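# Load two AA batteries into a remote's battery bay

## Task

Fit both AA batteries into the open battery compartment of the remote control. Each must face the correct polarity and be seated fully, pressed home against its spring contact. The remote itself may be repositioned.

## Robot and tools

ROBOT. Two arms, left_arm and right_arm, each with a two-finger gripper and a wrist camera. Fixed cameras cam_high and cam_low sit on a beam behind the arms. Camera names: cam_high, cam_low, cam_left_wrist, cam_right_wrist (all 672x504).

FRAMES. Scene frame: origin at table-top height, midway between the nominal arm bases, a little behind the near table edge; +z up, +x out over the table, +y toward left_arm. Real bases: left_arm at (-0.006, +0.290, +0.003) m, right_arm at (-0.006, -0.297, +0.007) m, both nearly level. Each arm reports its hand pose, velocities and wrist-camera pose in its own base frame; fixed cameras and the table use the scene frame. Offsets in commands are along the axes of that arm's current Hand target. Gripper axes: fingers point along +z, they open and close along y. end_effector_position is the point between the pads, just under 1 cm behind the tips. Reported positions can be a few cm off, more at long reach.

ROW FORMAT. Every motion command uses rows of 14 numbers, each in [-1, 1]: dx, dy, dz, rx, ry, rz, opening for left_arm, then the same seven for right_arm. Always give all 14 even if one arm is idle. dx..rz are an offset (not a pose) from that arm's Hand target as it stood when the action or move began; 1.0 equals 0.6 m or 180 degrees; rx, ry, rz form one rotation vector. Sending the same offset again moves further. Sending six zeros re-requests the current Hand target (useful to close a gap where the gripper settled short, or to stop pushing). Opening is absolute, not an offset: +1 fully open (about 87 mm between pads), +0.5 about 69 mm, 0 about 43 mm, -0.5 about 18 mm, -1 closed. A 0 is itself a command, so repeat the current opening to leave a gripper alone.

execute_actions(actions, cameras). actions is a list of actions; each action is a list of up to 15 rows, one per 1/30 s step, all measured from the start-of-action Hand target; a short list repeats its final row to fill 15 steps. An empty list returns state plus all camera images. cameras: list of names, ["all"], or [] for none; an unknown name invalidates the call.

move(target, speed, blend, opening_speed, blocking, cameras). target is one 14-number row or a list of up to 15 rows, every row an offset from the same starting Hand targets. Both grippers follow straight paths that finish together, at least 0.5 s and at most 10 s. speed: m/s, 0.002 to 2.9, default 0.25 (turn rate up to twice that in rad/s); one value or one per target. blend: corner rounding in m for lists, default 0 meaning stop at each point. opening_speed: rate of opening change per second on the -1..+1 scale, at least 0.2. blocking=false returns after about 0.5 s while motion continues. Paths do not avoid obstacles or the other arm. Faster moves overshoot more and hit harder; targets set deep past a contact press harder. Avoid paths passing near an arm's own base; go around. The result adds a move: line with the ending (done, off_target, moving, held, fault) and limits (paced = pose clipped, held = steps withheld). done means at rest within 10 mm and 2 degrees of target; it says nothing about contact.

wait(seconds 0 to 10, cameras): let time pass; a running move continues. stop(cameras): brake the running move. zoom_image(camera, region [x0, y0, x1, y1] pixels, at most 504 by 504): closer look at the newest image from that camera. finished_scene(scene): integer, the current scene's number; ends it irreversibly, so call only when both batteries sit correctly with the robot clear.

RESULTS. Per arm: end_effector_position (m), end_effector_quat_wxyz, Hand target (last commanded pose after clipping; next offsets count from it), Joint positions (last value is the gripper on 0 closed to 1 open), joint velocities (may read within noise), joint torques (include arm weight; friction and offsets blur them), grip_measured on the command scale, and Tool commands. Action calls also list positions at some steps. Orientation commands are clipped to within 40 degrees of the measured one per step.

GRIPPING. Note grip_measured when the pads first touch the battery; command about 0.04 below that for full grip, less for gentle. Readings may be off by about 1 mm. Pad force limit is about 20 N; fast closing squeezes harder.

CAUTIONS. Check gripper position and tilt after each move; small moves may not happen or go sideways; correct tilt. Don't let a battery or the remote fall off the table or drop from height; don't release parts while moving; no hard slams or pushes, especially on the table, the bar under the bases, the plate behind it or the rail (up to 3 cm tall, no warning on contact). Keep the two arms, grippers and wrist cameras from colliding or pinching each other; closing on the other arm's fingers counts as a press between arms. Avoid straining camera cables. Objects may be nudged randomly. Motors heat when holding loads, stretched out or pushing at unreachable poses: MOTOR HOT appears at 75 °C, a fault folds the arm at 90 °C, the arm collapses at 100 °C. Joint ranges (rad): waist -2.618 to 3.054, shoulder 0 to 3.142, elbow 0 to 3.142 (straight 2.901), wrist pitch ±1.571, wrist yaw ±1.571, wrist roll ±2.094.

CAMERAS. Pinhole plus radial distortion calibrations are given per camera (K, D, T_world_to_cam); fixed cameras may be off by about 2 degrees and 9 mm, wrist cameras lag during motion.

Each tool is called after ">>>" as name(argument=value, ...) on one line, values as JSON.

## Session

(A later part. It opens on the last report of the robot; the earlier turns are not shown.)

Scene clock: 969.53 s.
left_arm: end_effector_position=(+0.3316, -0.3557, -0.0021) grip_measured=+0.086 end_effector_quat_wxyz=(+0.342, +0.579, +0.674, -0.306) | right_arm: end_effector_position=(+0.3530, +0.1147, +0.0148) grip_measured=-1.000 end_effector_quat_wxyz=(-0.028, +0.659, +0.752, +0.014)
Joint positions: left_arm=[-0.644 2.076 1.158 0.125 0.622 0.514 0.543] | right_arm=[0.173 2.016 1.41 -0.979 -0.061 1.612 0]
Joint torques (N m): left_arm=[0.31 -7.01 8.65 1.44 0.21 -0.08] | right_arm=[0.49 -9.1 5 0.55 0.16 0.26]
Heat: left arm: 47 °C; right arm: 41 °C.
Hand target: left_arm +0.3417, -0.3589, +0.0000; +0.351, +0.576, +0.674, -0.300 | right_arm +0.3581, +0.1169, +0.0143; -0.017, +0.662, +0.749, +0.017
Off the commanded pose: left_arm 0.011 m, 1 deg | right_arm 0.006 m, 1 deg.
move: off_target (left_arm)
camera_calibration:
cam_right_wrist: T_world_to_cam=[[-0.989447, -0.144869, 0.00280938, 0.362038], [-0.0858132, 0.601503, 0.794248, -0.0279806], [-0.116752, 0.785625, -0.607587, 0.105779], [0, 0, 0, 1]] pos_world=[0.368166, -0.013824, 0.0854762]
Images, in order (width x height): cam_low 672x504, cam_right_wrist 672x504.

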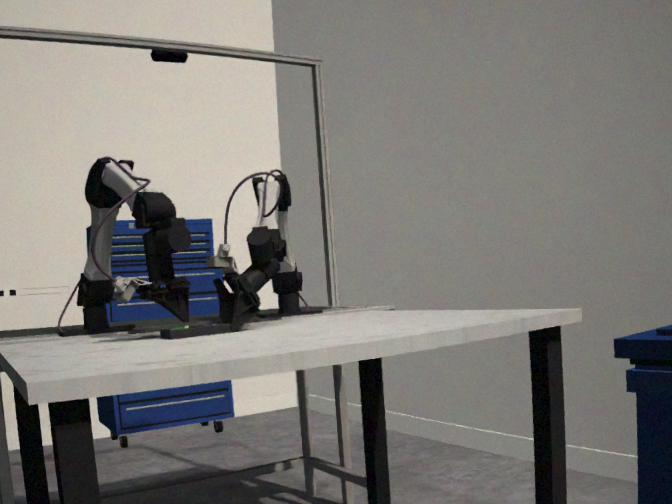

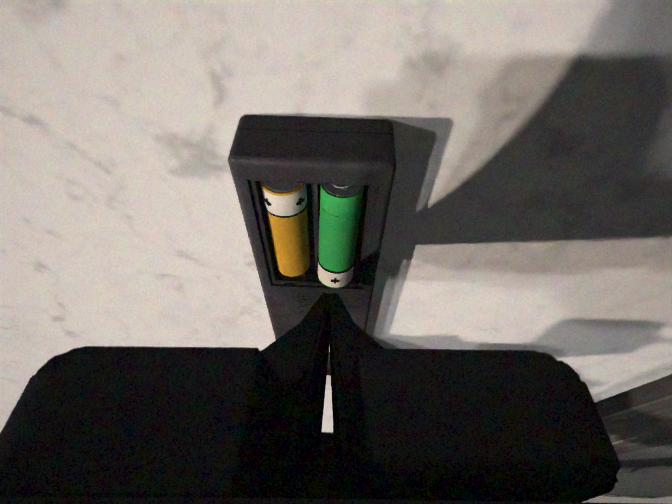

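>>> move(target=[0,0,0,0,0,0,0.0,0.0,-0.008,0.0175,0,0,0,-1], speed=0.05, cameras=["cam_right_wrist","cam_low"])

>>> zoom_image(camera="cam_right_wrist", region=[240, 180, 420, 330])

>>> zoom_image(camera="cam_low", region=[155, 310, 215, 350])

Scene clock: 974.00 s.
left_arm: end_effector_position=(+0.3316, -0.3557, -0.0021) grip_measured=+0.086 end_effector_quat_wxyz=(+0.342, +0.579, +0.674, -0.306) | right_arm: end_effector_position=(+0.3488, +0.1139, +0.0067) grip_measured=-1.000 end_effector_quat_wxyz=(-0.030, +0.659, +0.751, +0.012)
Joint positions: left_arm=[-0.644 2.076 1.158 0.125 0.622 0.514 0.543] | right_arm=[0.173 2.016 1.375 -0.949 -0.061 1.613 0]
Joint torques (N m): left_arm=[0.31 -7.04 8.66 1.44 0.22 -0.07] | right_arm=[0.8 -9.31 4.07 0.68 0.19 0.22]
Heat: left arm: 47 °C; right arm: 41 °C.
Hand target: left_arm +0.3417, -0.3589, +0.0000; +0.351, +0.576, +0.674, -0.300 | right_arm +0.3533, +0.1168, +0.0038; -0.017, +0.662, +0.749, +0.017
Off the commanded pose: left_arm 0.011 m, 1 deg | right_arm 0.006 m, 2 deg.
move: off_target (left_arm)
camera_calibration:
cam_right_wrist: T_world_to_cam=[[-0.989646, -0.143333, 0.00750374, 0.357535], [-0.0812052, 0.60226, 0.794159, -0.0232289], [-0.118348, 0.785327, -0.607664, 0.101562], [0, 0, 0, 1]] pos_world=[0.363966, -0.0145228, 0.0774799]
Images, in order (width x height): cam_low 672x504, cam_right_wrist 672x504.

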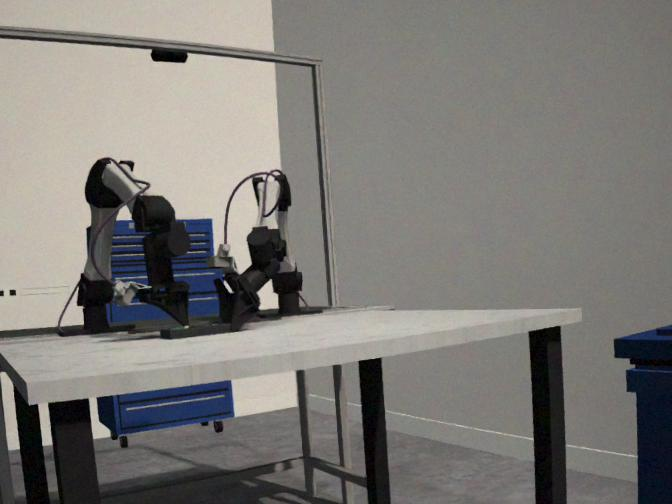

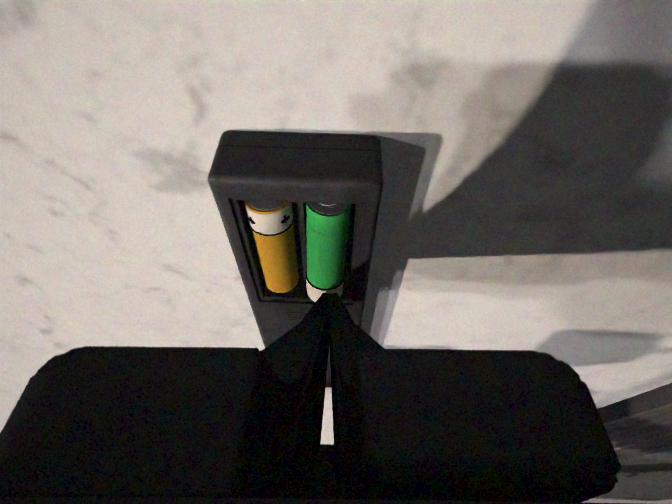

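Scaled by 2.800 from the camera's 672x504 image, which has a finer 960x720 frame.

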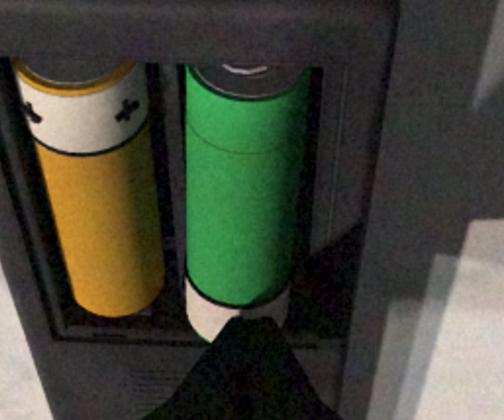

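Scaled by 8.400 from the camera's 672x504 image, which has a finer 960x720 frame.

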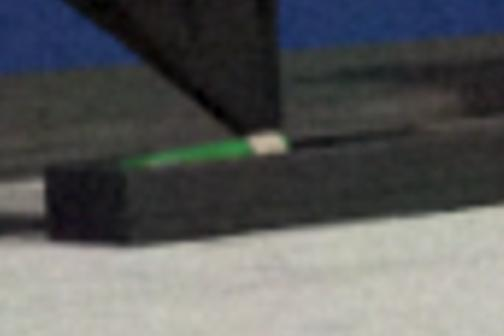

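>>> move(target=[0,0,0,0,0,0,0.0,-0.006,0.0,0.022,0,0,0,-1], speed=0.05, cameras=["cam_right_wrist","cam_low"])

>>> zoom_image(camera="cam_right_wrist", region=[240, 180, 420, 330])

>>> zoom_image(camera="cam_low", region=[155, 310, 215, 350])

Scene clock: 978.17 s.
left_arm: end_effector_position=(+0.3316, -0.3557, -0.0021) grip_measured=+0.086 end_effector_quat_wxyz=(+0.342, +0.579, +0.674, -0.306) | right_arm: end_effector_position=(+0.3485, +0.1139, +0.0055) grip_measured=-1.000 end_effector_quat_wxyz=(-0.027, +0.659, +0.751, +0.015)
Joint positions: left_arm=[-0.644 2.076 1.158 0.125 0.622 0.514 0.543] | right_arm=[0.173 2.011 1.362 -0.933 -0.061 1.613 0]
Joint torques (N m): left_arm=[0.31 -7.01 8.68 1.43 0.21 -0.07] | right_arm=[0.06 -6.69 2.96 0.97 0.24 0.08]
Heat: left arm: 47 °C; right arm: 41 °C.
Hand target: left_arm +0.3417, -0.3589, +0.0000; +0.351, +0.576, +0.674, -0.300 | right_arm +0.3536, +0.1139, -0.0097; -0.017, +0.662, +0.749, +0.017
Off the commanded pose: left_arm 0.011 m, 1 deg | right_arm 0.016 m, 1 deg.
move: off_target (left_arm, right_arm)
camera_calibration:
cam_right_wrist: T_world_to_cam=[[-0.989675, -0.143332, -0.000162704, 0.357329], [-0.0872021, 0.601209, 0.79432, -0.0200461], [-0.113754, 0.786132, -0.6075, 0.0990826], [0, 0, 0, 1]] pos_world=[0.363163, -0.0146234, 0.0761738]
Images, in order (width x height): cam_low 672x504, cam_right_wrist 672x504.

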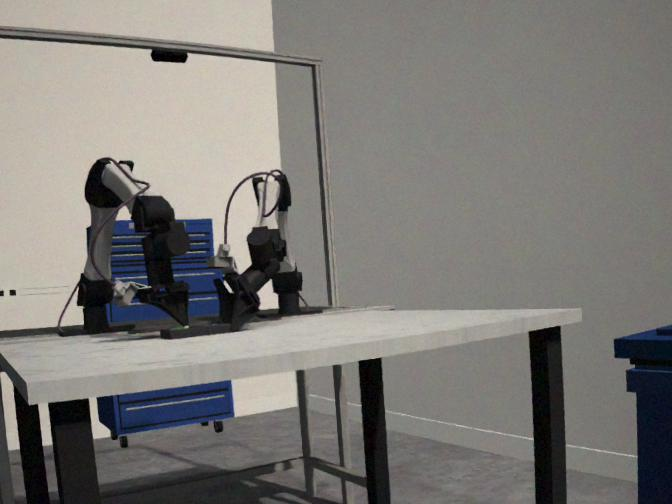

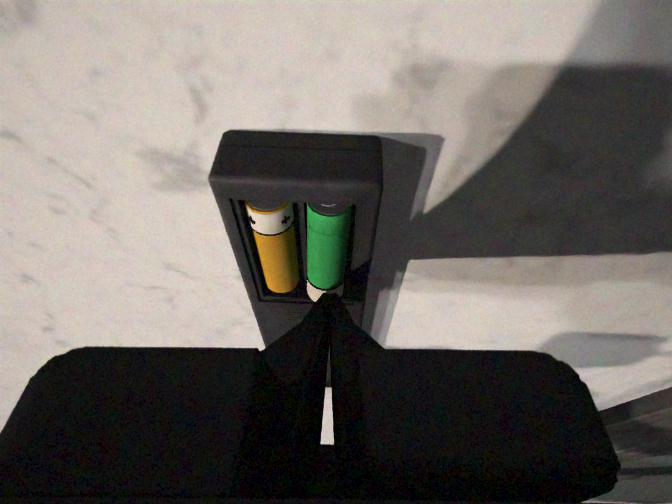

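Scaled by 2.800 from the camera's 672x504 image, which has a finer 960x720 frame.

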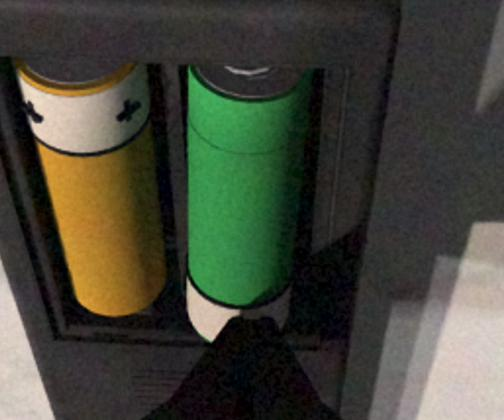

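Scaled by 8.400 from the camera's 672x504 image, which has a finer 960x720 frame.

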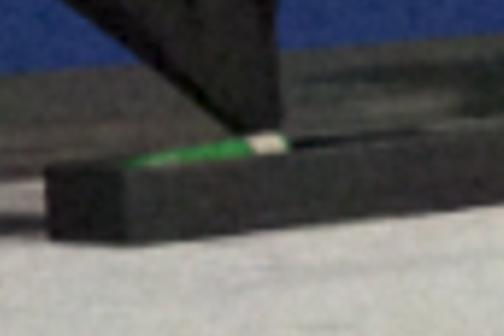

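>>> move(target=[0,0,0,0,0,0,0.0,-0.010,0.0,0.018,0,0,0,-1], speed=0.05, cameras=["cam_right_wrist","cam_low"])

>>> zoom_image(camera="cam_right_wrist", region=[240, 180, 420, 330])

>>> zoom_image(camera="cam_low", region=[155, 310, 215, 350])

Scene clock: 981.60 s.
left_arm: end_effector_position=(+0.3316, -0.3557, -0.0021) grip_measured=+0.086 end_effector_quat_wxyz=(+0.342, +0.579, +0.674, -0.306) | right_arm: end_effector_position=(+0.3487, +0.1136, +0.0048) grip_measured=-1.000 end_effector_quat_wxyz=(-0.037, +0.664, +0.747, +0.026)
Joint positions: left_arm=[-0.644 2.076 1.158 0.125 0.622 0.514 0.543] | right_arm=[0.158 2.008 1.348 -0.917 -0.09 1.611 0]
Joint torques (N m): left_arm=[0.34 -7.02 8.69 1.44 0.22 -0.07] | right_arm=[0.01 -5.07 2.43 1.2 0.49 -0.06]
Heat: left arm: 47 °C; right arm: 40 °C.
Hand target: left_arm +0.3417, -0.3589, +0.0000; +0.351, +0.576, +0.674, -0.300 | right_arm +0.3544, +0.1086, -0.0207; -0.017, +0.662, +0.750, +0.017
Off the commanded pose: left_arm 0.011 m, 1 deg | right_arm 0.027 m, 3 deg.
move: off_target (left_arm, right_arm)
camera_calibration:
cam_right_wrist: T_world_to_cam=[[-0.991425, -0.1306, -0.00445176, 0.35671], [-0.07983, 0.578342, 0.811879, -0.0193107], [-0.103456, 0.805273, -0.583809, 0.0931165], [0, 0, 0, 1]] pos_world=[0.361743, -0.0172298, 0.0716282]
Images, in order (width x height): cam_low 672x504, cam_right_wrist 672x504.

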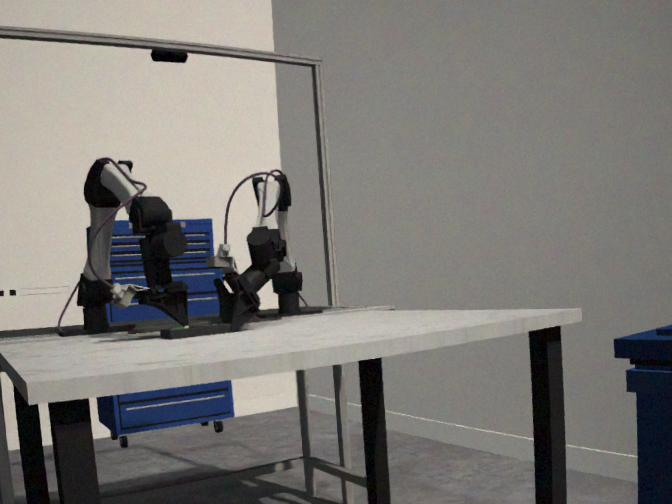

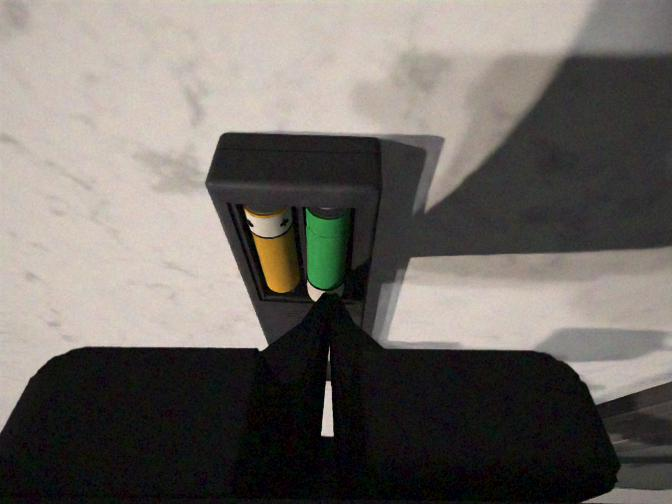

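Scaled by 2.800 from the camera's 672x504 image, which has a finer 960x720 frame.

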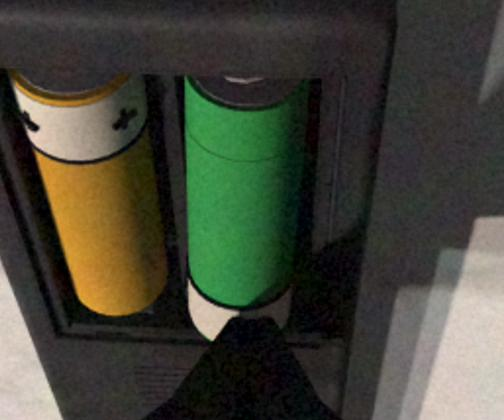

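Scaled by 8.400 from the camera's 672x504 image, which has a finer 960x720 frame.

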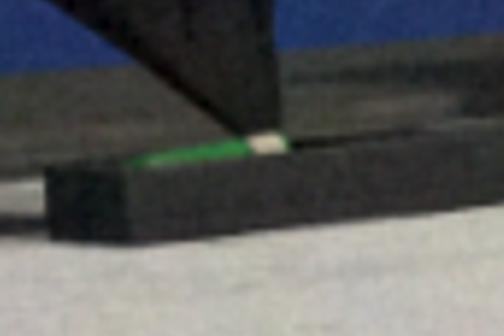

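>>> move(target=[0,0,0,0,0,0,0.0,-0.016,0.0,0.014,0,0,0,-1], speed=0.05, cameras=["cam_right_wrist","cam_low"])

>>> zoom_image(camera="cam_right_wrist", region=[240, 180, 420, 330])

>>> zoom_image(camera="cam_low", region=[155, 310, 215, 350])

Scene clock: 985.00 s.
left_arm: end_effector_position=(+0.3316, -0.3557, -0.0021) grip_measured=+0.086 end_effector_quat_wxyz=(+0.342, +0.579, +0.674, -0.306) | right_arm: end_effector_position=(+0.3487, +0.1128, +0.0045) grip_measured=-1.000 end_effector_quat_wxyz=(-0.049, +0.661, +0.748, +0.042)
Joint positions: left_arm=[-0.644 2.076 1.158 0.125 0.622 0.514 0.543] | right_arm=[0.137 2.006 1.333 -0.898 -0.13 1.584 0]
Joint torques (N m): left_arm=[0.29 -6.98 8.65 1.43 0.21 -0.07] | right_arm=[-0.24 -3.78 2.11 1.18 0.83 -0.02]
Heat: left arm: 47 °C; right arm: 40 °C.
Hand target: left_arm +0.3417, -0.3589, +0.0000; +0.351, +0.576, +0.674, -0.300 | right_arm +0.3555, +0.0994, -0.0295; -0.017, +0.662, +0.750, +0.017
Off the commanded pose: left_arm 0.011 m, 1 deg | right_arm 0.037 m, 5 deg.
move: off_target (left_arm, right_arm)
camera_calibration:
cam_right_wrist: T_world_to_cam=[[-0.990685, -0.135595, -0.0125246, 0.356915], [-0.0850332, 0.544175, 0.834651, -0.0129876], [-0.106359, 0.827942, -0.550636, 0.0918089], [0, 0, 0, 1]] pos_world=[0.36225, -0.020549, 0.0658637]
Images, in order (width x height): cam_low 672x504, cam_right_wrist 672x504.

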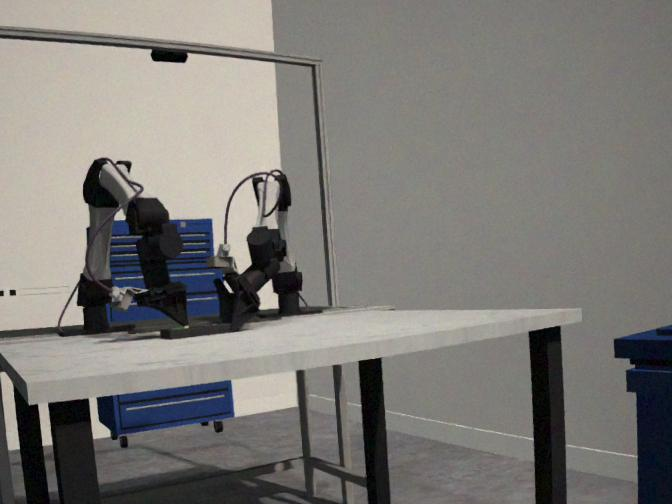

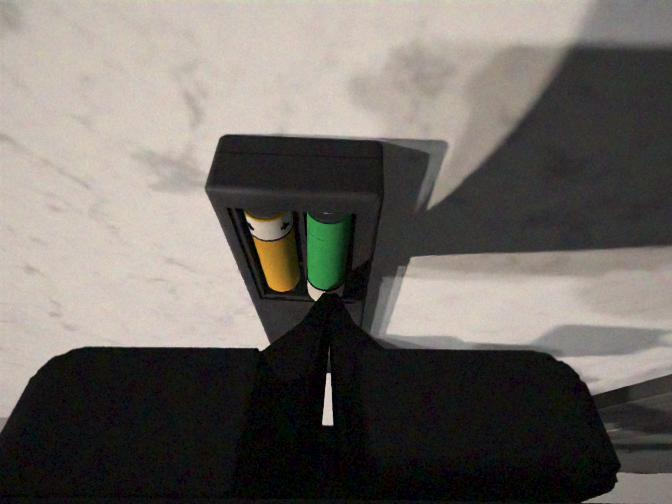

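Scaled by 2.800 from the camera's 672x504 image, which has a finer 960x720 frame.

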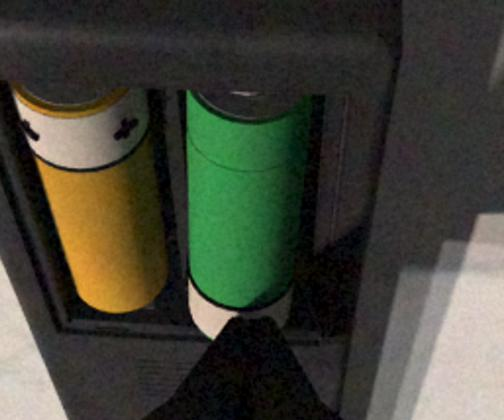

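Scaled by 8.400 from the camera's 672x504 image, which has a finer 960x720 frame.

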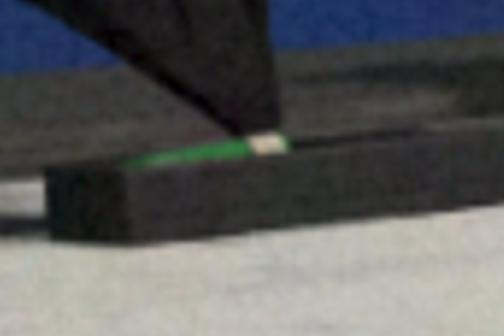

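>>> move(target=[[0,0,0,0,0,0,0.0,0.022,-0.007,-0.05,0,0,0,-1],[0,0,0,0,0,0,0.0,0.018,0.0,-0.13,0,0.017,0,-0.3],[0,0,0,0,0,0,0.0,0.022,0.0,-0.085,0,0.017,0,-0.3]], speed=[0.08,0.12,0.08], blend=[0.005,0.005,0], cameras=["cam_right_wrist","cam_low"])

>>> zoom_image(camera="cam_right_wrist", region=[240, 160, 420, 310])

>>> zoom_image(camera="cam_low", region=[155, 310, 215, 350])

Scene clock: 1003.50 s.
left_arm: end_effector_position=(+0.3316, -0.3557, -0.0021) grip_measured=+0.086 end_effector_quat_wxyz=(+0.342, +0.579, +0.674, -0.306) | right_arm: end_effector_position=(+0.3511, +0.1059, +0.0232) grip_measured=-0.300 end_effector_quat_wxyz=(-0.038, +0.664, +0.746, +0.027)
Joint positions: left_arm=[-0.644 2.076 1.158 0.125 0.622 0.514 0.543] | right_arm=[0.135 1.987 1.396 -0.988 -0.093 1.589 0.35]
Joint torques (N m): left_arm=[0.34 -7.01 8.66 1.43 0.22 -0.07] | right_arm=[0.18 -8.5 4.98 0.52 0.03 -0.03]
Heat: left arm: 47 °C; right arm: 38 °C.
Hand target: left_arm +0.3417, -0.3589, +0.0000; +0.351, +0.576, +0.674, -0.300 | right_arm +0.3541, +0.1100, +0.0221; -0.037, +0.661, +0.749, +0.035
Off the commanded pose: left_arm 0.011 m, 1 deg | right_arm 0.005 m, 1 deg.
move: off_target (left_arm); blend cut to 0 m at target 2; target 2's new opening was sent with right_arm's hand 0.017 m and 3 deg from that target
camera_calibration:
cam_right_wrist: T_world_to_cam=[[-0.991705, -0.128489, -0.00328609, 0.358], [-0.0773356, 0.576081, 0.813726, -0.030365], [-0.102662, 0.807231, -0.581239, 0.109661], [0, 0, 0, 1]] pos_world=[0.363941, -0.0250299, 0.0896245]
Images, in order (width x height): cam_low 672x504, cam_right_wrist 672x504.

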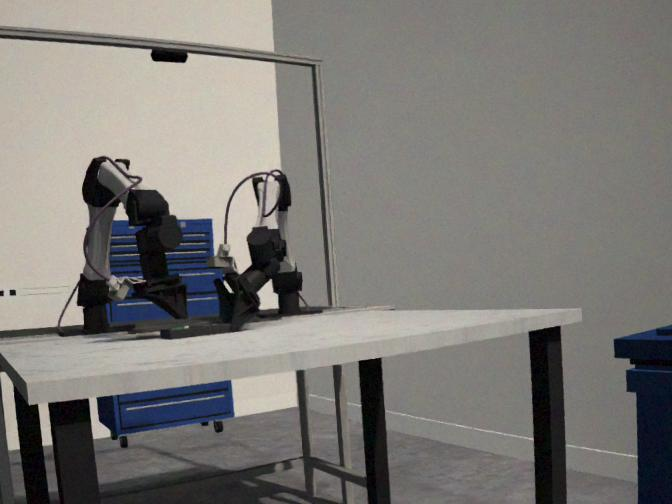

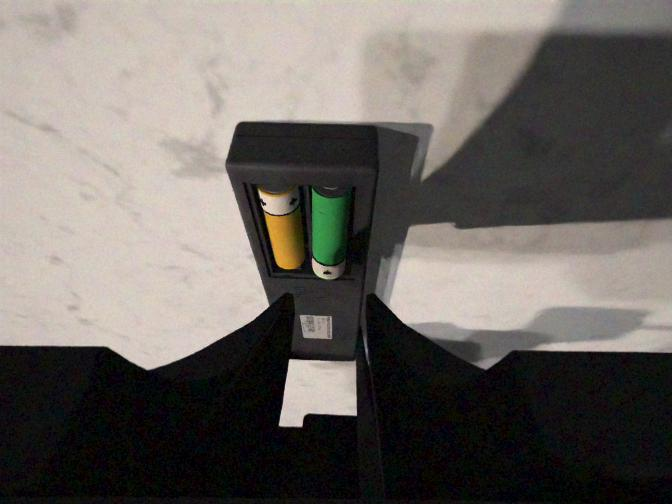

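Scaled by 2.800 from the camera's 672x504 image, which has a finer 960x720 frame.

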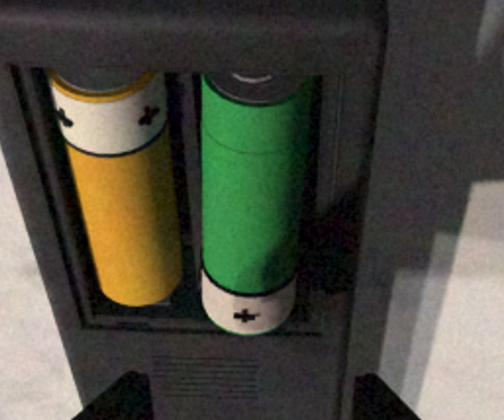

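Scaled by 8.400 from the camera's 672x504 image, which has a finer 960x720 frame.

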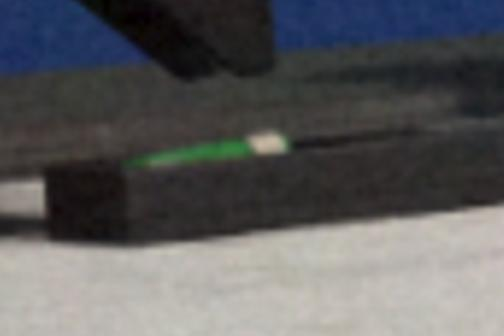

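>>> move(target=[0,0,0,0,0,0,0.0,0.0085,0.003,0.0247,0,0,0,-0.46], speed=0.06, cameras=["cam_right_wrist"])

>>> zoom_image(camera="cam_right_wrist", region=[240, 180, 420, 330])

Scene clock: 1017.23 s.
left_arm: end_effector_position=(+0.3316, -0.3557, -0.0021) grip_measured=+0.086 end_effector_quat_wxyz=(+0.342, +0.579, +0.674, -0.306) | right_arm: end_effector_position=(+0.3516, +0.1112, +0.0088) grip_measured=-0.460 end_effector_quat_wxyz=(-0.038, +0.659, +0.751, +0.027)
Joint positions: left_arm=[-0.644 2.076 1.158 0.125 0.622 0.514 0.543] | right_arm=[0.149 2.014 1.374 -0.939 -0.093 1.589 0.27]
Joint torques (N m): left_arm=[0.34 -6.98 8.65 1.42 0.21 -0.07] | right_arm=[0.5 -8.64 5.09 0.55 -0.04 0.18]
Heat: left arm: 47 °C; right arm: 40 °C.
Hand target: left_arm +0.3417, -0.3589, +0.0000; +0.351, +0.576, +0.674, -0.300 | right_arm +0.3550, +0.1167, +0.0078; -0.037, +0.661, +0.749, +0.034
Off the commanded pose: left_arm 0.011 m, 1 deg | right_arm 0.007 m, 1 deg.
move: off_target (left_arm)
camera_calibration:
cam_right_wrist: T_world_to_cam=[[-0.989784, -0.142525, -0.00369005, 0.360013], [-0.0858115, 0.574862, 0.813738, -0.0185518], [-0.113857, 0.805742, -0.58122, 0.101166], [0, 0, 0, 1]] pos_world=[0.366262, -0.0195377, 0.0752242]
Images, in order (width x height): cam_right_wrist 672x504.

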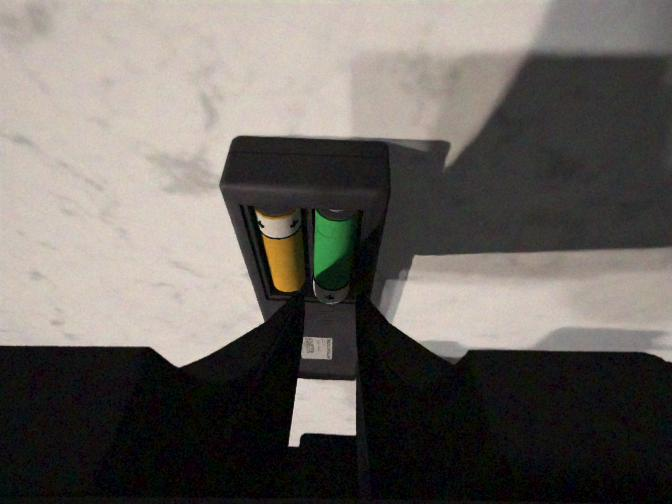

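Scaled by 2.800 from the camera's 672x504 image, which has a finer 960x720 frame.

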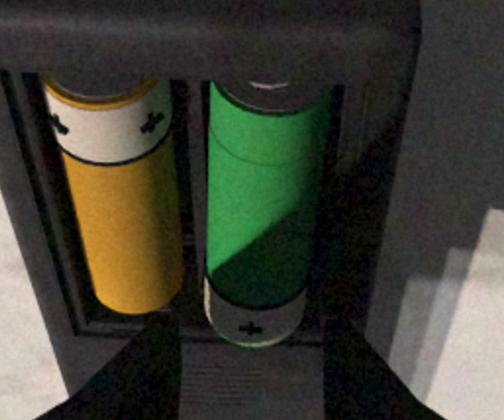

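>>> move(target=[[0,0,0,0,0,0,0.0,0,0,0,0,0,0,-0.54],[0,0,0,0,0,0,0.0,0.0033,-0.001,0.0178,0,0,0,-0.54]], speed=0.04, cameras=["cam_right_wrist","cam_low"])

>>> zoom_image(camera="cam_right_wrist", region=[240, 200, 420, 350])

>>> zoom_image(camera="cam_low", region=[155, 310, 215, 350])

Scene clock: 1027.63 s.
left_arm: end_effector_position=(+0.3316, -0.3557, -0.0021) grip_measured=+0.086 end_effector_quat_wxyz=(+0.342, +0.579, +0.674, -0.306) | right_arm: end_effector_position=(+0.3509, +0.1123, +0.0036) grip_measured=-0.540 end_effector_quat_wxyz=(-0.039, +0.659, +0.751, +0.027)
Joint positions: left_arm=[-0.644 2.076 1.158 0.125 0.622 0.514 0.543] | right_arm=[0.152 2.02 1.36 -0.919 -0.094 1.592 0.23]
Joint torques (N m): left_arm=[0.34 -7.01 8.64 1.42 0.21 -0.08] | right_arm=[0.91 -7.82 4.41 0.74 0 0.24]
Heat: left arm: 47 °C; right arm: 41 °C.
Hand target: left_arm +0.3417, -0.3589, +0.0000; +0.351, +0.576, +0.674, -0.300 | right_arm +0.3541, +0.1197, -0.0026; -0.037, +0.661, +0.749, +0.035
Off the commanded pose: left_arm 0.011 m, 1 deg | right_arm 0.010 m, 1 deg.
move: off_target (left_arm)
camera_calibration:
cam_right_wrist: T_world_to_cam=[[-0.989781, -0.142533, -0.00416902, 0.35949], [-0.0861163, 0.574196, 0.814176, -0.0148615], [-0.113653, 0.806216, -0.580603, 0.0970097], [0, 0, 0, 1]] pos_world=[0.365562, -0.0184381, 0.0699227]
Images, in order (width x height): cam_low 672x504, cam_right_wrist 672x504.

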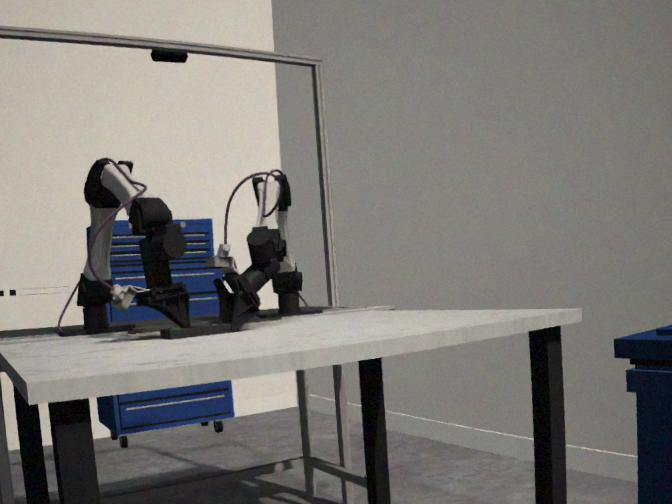

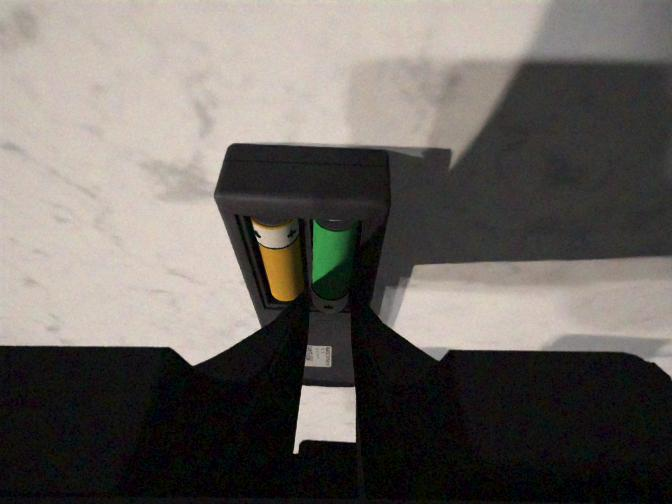

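Scaled by 2.800 from the camera's 672x504 image, which has a finer 960x720 frame.

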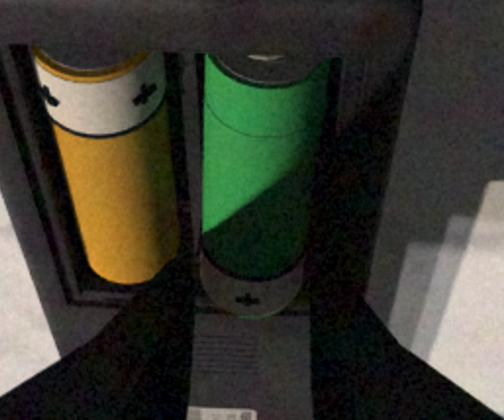

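Scaled by 8.400 from the camera's 672x504 image, which has a finer 960x720 frame.

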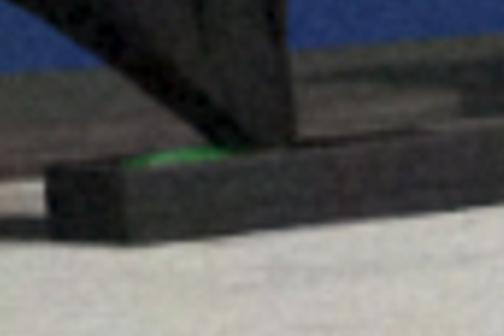

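>>> move(target=[0,0,0,0,0,0,0.0,0.0,0.0,0.0,0,0,0,-0.72], speed=0.04, opening_speed=0.4, cameras=["cam_right_wrist"])

>>> zoom_image(camera="cam_right_wrist", region=[240, 200, 420, 350])

Scene clock: 1033.40 s.
left_arm: end_effector_position=(+0.3316, -0.3557, -0.0021) grip_measured=+0.086 end_effector_quat_wxyz=(+0.342, +0.579, +0.674, -0.306) | right_arm: end_effector_position=(+0.3507, +0.1134, +0.0032) grip_measured=-0.716 end_effector_quat_wxyz=(-0.041, +0.660, +0.750, +0.029)
Joint positions: left_arm=[-0.644 2.076 1.158 0.125 0.622 0.514 0.543] | right_arm=[0.152 2.02 1.357 -0.915 -0.1 1.596 0.142]
Joint torques (N m): left_arm=[0.32 -6.99 8.65 1.43 0.22 -0.07] | right_arm=[0.92 -7.91 4.55 0.74 0.02 0.26]
Heat: left arm: 47 °C; right arm: 41 °C.
Hand target: left_arm +0.3417, -0.3589, +0.0000; +0.351, +0.576, +0.674, -0.300 | right_arm +0.3542, +0.1197, -0.0026; -0.037, +0.661, +0.749, +0.035
Off the commanded pose: left_arm 0.011 m, 1 deg | right_arm 0.009 m, 1 deg.
move: off_target (left_arm)
camera_calibration:
cam_right_wrist: T_world_to_cam=[[-0.990163, -0.13986, -0.00416016, 0.359159], [-0.0839202, 0.569813, 0.817478, -0.0153803], [-0.111962, 0.809785, -0.575945, 0.0948828], [0, 0, 0, 1]] pos_world=[0.364958, -0.017839, 0.0687144]
Images, in order (width x height): cam_right_wrist 672x504.

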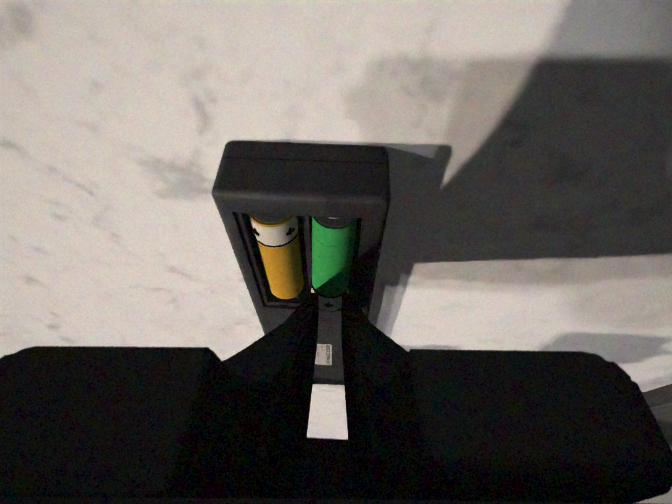

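Scaled by 2.800 from the camera's 672x504 image, which has a finer 960x720 frame.

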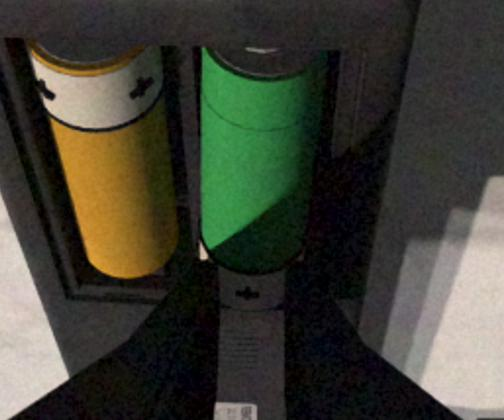

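>>> move(target=[[0,0,0,0,0,0,0.0,0,0,0,0,0,0,-0.52],[0,0,0,0,0,0,0.0,0.0,0,0.012,0,0,0,-0.52]], speed=0.04, opening_speed=0.5, cameras=["cam_right_wrist","cam_low"])

>>> zoom_image(camera="cam_right_wrist", region=[240, 200, 420, 350])

>>> zoom_image(camera="cam_low", region=[155, 310, 215, 350])

Scene clock: 1039.83 s.
left_arm: end_effector_position=(+0.3316, -0.3557, -0.0021) grip_measured=+0.086 end_effector_quat_wxyz=(+0.342, +0.579, +0.674, -0.306) | right_arm: end_effector_position=(+0.3529, +0.1143, +0.0013) grip_measured=-0.520 end_effector_quat_wxyz=(-0.037, +0.660, +0.750, +0.033)
Joint positions: left_arm=[-0.644 2.076 1.158 0.125 0.622 0.514 0.543] | right_arm=[0.154 2.022 1.351 -0.896 -0.1 1.597 0.24]
Joint torques (N m): left_arm=[0.34 -7.02 8.69 1.44 0.23 -0.07] | right_arm=[1.06 -7.13 3.73 0.79 0.04 0.21]
Heat: left arm: 47 °C; right arm: 41 °C.
Hand target: left_arm +0.3417, -0.3589, +0.0000; +0.351, +0.576, +0.674, -0.300 | right_arm +0.3541, +0.1205, -0.0098; -0.037, +0.661, +0.749, +0.035
Off the commanded pose: left_arm 0.011 m, 1 deg | right_arm 0.013 m, 0 deg.
move: off_target (left_arm, right_arm)
camera_calibration:
cam_right_wrist: T_world_to_cam=[[-0.990104, -0.139485, -0.0154223, 0.36148], [-0.0928127, 0.568426, 0.817482, -0.0109153], [-0.10526, 0.810824, -0.575747, 0.0908521], [0, 0, 0, 1]] pos_world=[0.366453, -0.0170395, 0.0668057]
Images, in order (width x height): cam_low 672x504, cam_right_wrist 672x504.

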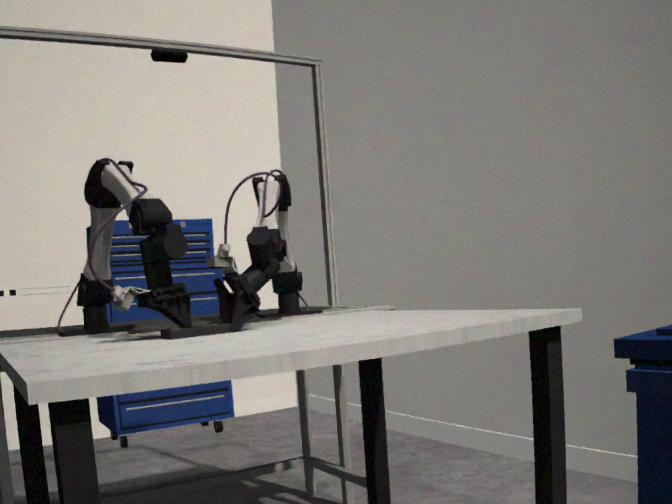

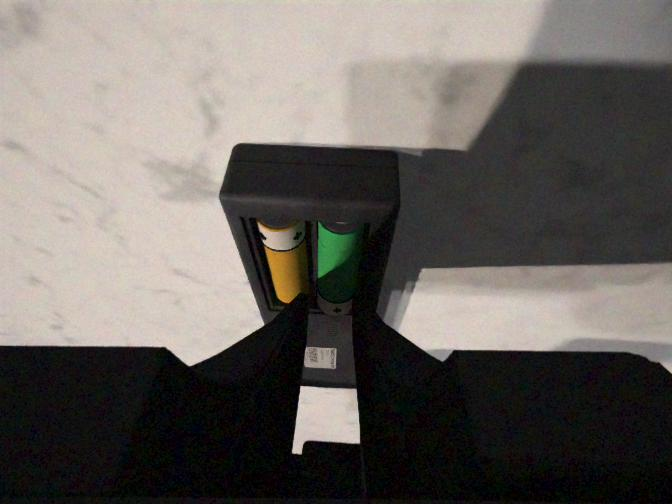

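Scaled by 2.800 from the camera's 672x504 image, which has a finer 960x720 frame.

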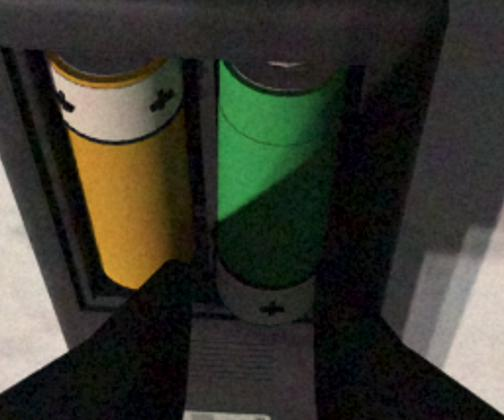

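Scaled by 8.400 from the camera's 672x504 image, which has a finer 960x720 frame.

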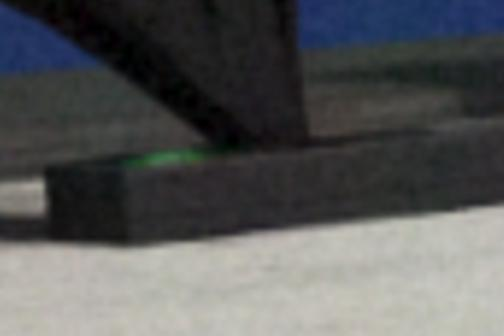

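>>> move(target=[0,0,0,0,0,0,0.0,0.0,-0.012,-0.008,0,0,0,-0.50], speed=0.04, cameras=["cam_right_wrist"])

>>> zoom_image(camera="cam_right_wrist", region=[240, 200, 420, 350])

Scene clock: 1053.30 s.
left_arm: end_effector_position=(+0.3316, -0.3557, -0.0021) grip_measured=+0.086 end_effector_quat_wxyz=(+0.342, +0.579, +0.674, -0.306) | right_arm: end_effector_position=(+0.3526, +0.1143, +0.0012) grip_measured=-0.500 end_effector_quat_wxyz=(-0.032, +0.660, +0.750, +0.039)
Joint positions: left_arm=[-0.644 2.076 1.158 0.125 0.622 0.514 0.543] | right_arm=[0.154 2.008 1.329 -0.873 -0.1 1.599 0.25]
Joint torques (N m): left_arm=[0.34 -7.02 8.66 1.43 0.22 -0.08] | right_arm=[0.85 -8.64 3.12 0.48 0.08 0.18]
Heat: left arm: 47 °C; right arm: 40 °C.
Hand target: left_arm +0.3417, -0.3589, +0.0000; +0.351, +0.576, +0.674, -0.300 | right_arm +0.3469, +0.1191, -0.0050; -0.037, +0.661, +0.749, +0.035
Off the commanded pose: left_arm 0.011 m, 1 deg | right_arm 0.010 m, 1 deg.
move: off_target (left_arm)
camera_calibration:
cam_right_wrist: T_world_to_cam=[[-0.989931, -0.138208, -0.0305736, 0.36102], [-0.104319, 0.566344, 0.81754, -0.00651607], [-0.0956758, 0.812498, -0.575059, 0.087171], [0, 0, 0, 1]] pos_world=[0.365045, -0.0172399, 0.0664933]
Images, in order (width x height): cam_right_wrist 672x504.

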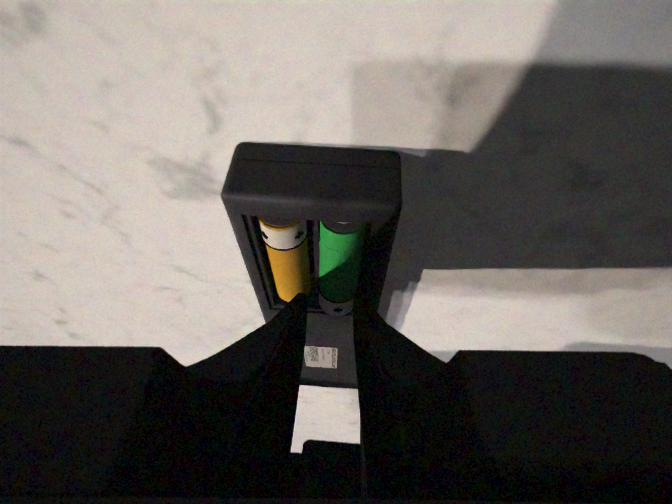

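Scaled by 2.800 from the camera's 672x504 image, which has a finer 960x720 frame.

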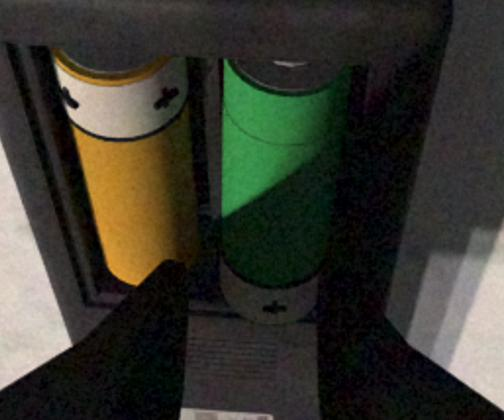

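>>> move(target=[[0,0,0,0,0,0,0.0,0.007,0.005,-0.0743,0,0,0,-0.46],[0,0,0,0,0,0,0.0,0,0.0123,-0.0317,0,0,0,-0.46]], speed=[0.1,0.07], cameras=["cam_right_wrist"])

>>> zoom_image(camera="cam_right_wrist", region=[240, 180, 420, 330])

Scene clock: 1062.33 s.
left_arm: end_effector_position=(+0.3314, -0.3558, -0.0020) grip_measured=+0.086 end_effector_quat_wxyz=(+0.342, +0.579, +0.674, -0.306) | right_arm: end_effector_position=(+0.3504, +0.1151, +0.0145) grip_measured=-0.460 end_effector_quat_wxyz=(-0.042, +0.661, +0.749, +0.028)
Joint positions: left_arm=[-0.644 2.076 1.158 0.125 0.623 0.514 0.543] | right_arm=[0.157 2.006 1.384 -0.959 -0.1 1.602 0.27]
Joint torques (N m): left_arm=[0.34 -7.01 8.68 1.44 0.2 -0.08] | right_arm=[0.35 -8.66 4.98 0.57 0.05 0.1]
Heat: left arm: 47 °C; right arm: 40 °C.
Hand target: left_arm +0.3417, -0.3589, +0.0000; +0.351, +0.576, +0.674, -0.300 | right_arm +0.3545, +0.1180, +0.0139; -0.037, +0.661, +0.749, +0.035
Off the commanded pose: left_arm 0.011 m, 1 deg | right_arm 0.005 m, 1 deg.
move: off_target (left_arm)
camera_calibration:
cam_right_wrist: T_world_to_cam=[[-0.990394, -0.138271, -0.000878492, 0.359092], [-0.0803159, 0.570084, 0.817651, -0.0269297], [-0.112557, 0.809867, -0.575713, 0.100192], [0, 0, 0, 1]] pos_world=[0.364757, -0.0161381, 0.0800165]
Images, in order (width x height): cam_right_wrist 672x504.

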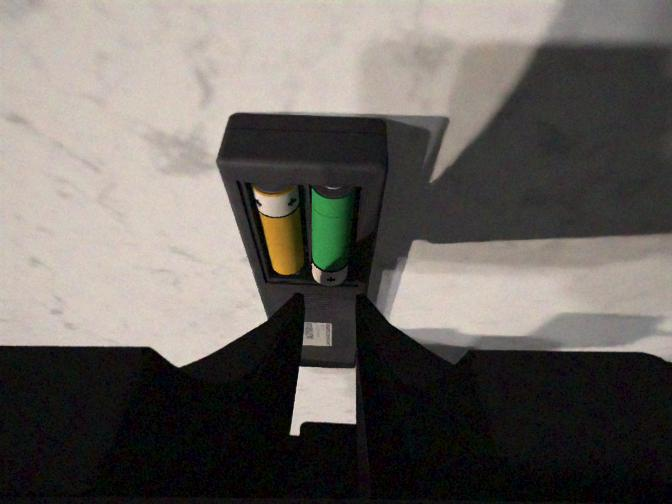

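Scaled by 2.800 from the camera's 672x504 image, which has a finer 960x720 frame.

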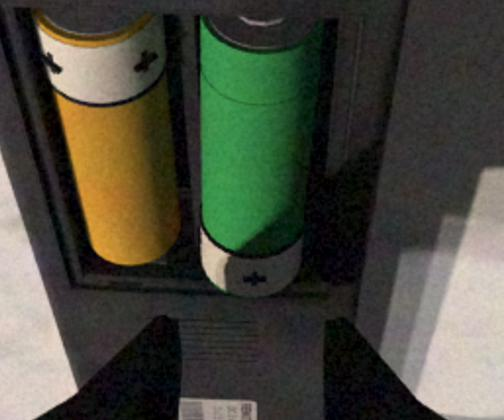

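>>> move(target=[[0,0,0,0,0,0,0.0,0,0,0,0,0,0,-0.5],[0,0,0,0,0,0,0.0,-0.0025,-0.002,0.0213,0,0,0,-0.5]], speed=0.05, cameras=["cam_right_wrist","cam_low"])

>>> zoom_image(camera="cam_right_wrist", region=[240, 200, 420, 350])

>>> zoom_image(camera="cam_low", region=[155, 310, 215, 350])

Scene clock: 1068.30 s.
left_arm: end_effector_position=(+0.3314, -0.3558, -0.0020) grip_measured=+0.086 end_effector_quat_wxyz=(+0.342, +0.579, +0.674, -0.306) | right_arm: end_effector_position=(+0.3487, +0.1149, +0.0048) grip_measured=-0.500 end_effector_quat_wxyz=(-0.043, +0.661, +0.749, +0.027)
Joint positions: left_arm=[-0.644 2.076 1.158 0.125 0.623 0.514 0.543] | right_arm=[0.157 2.016 1.357 -0.924 -0.1 1.602 0.25]
Joint torques (N m): left_arm=[0.31 -7.04 8.72 1.43 0.21 -0.07] | right_arm=[0.09 -8.49 4.26 0.68 0.08 0.11]
Heat: left arm: 47 °C; right arm: 40 °C.
Hand target: left_arm +0.3417, -0.3589, +0.0000; +0.351, +0.576, +0.674, -0.300 | right_arm +0.3533, +0.1177, +0.0011; -0.037, +0.661, +0.749, +0.035
Off the commanded pose: left_arm 0.011 m, 1 deg | right_arm 0.007 m, 1 deg.
move: off_target (left_arm)
camera_calibration:
cam_right_wrist: T_world_to_cam=[[-0.990377, -0.138393, 0.00100959, 0.357331], [-0.078827, 0.570073, 0.817804, -0.0195653], [-0.113754, 0.809854, -0.575496, 0.0950096], [0, 0, 0, 1]] pos_world=[0.363158, -0.0163381, 0.0703175]
Images, in order (width x height): cam_low 672x504, cam_right_wrist 672x504.

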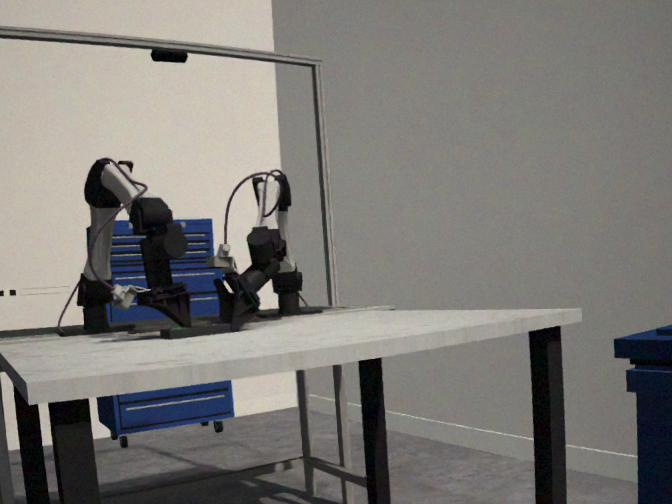

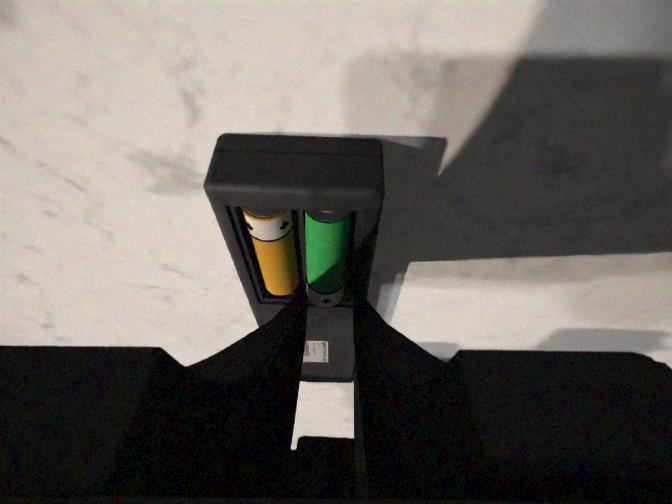

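Scaled by 2.800 from the camera's 672x504 image, which has a finer 960x720 frame.

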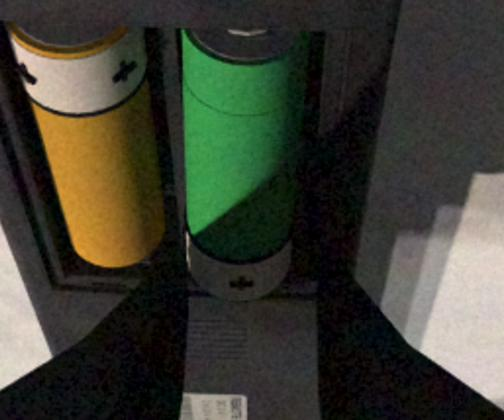

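Scaled by 8.400 from the camera's 672x504 image, which has a finer 960x720 frame.

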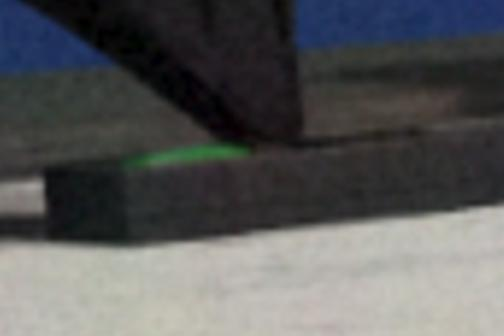

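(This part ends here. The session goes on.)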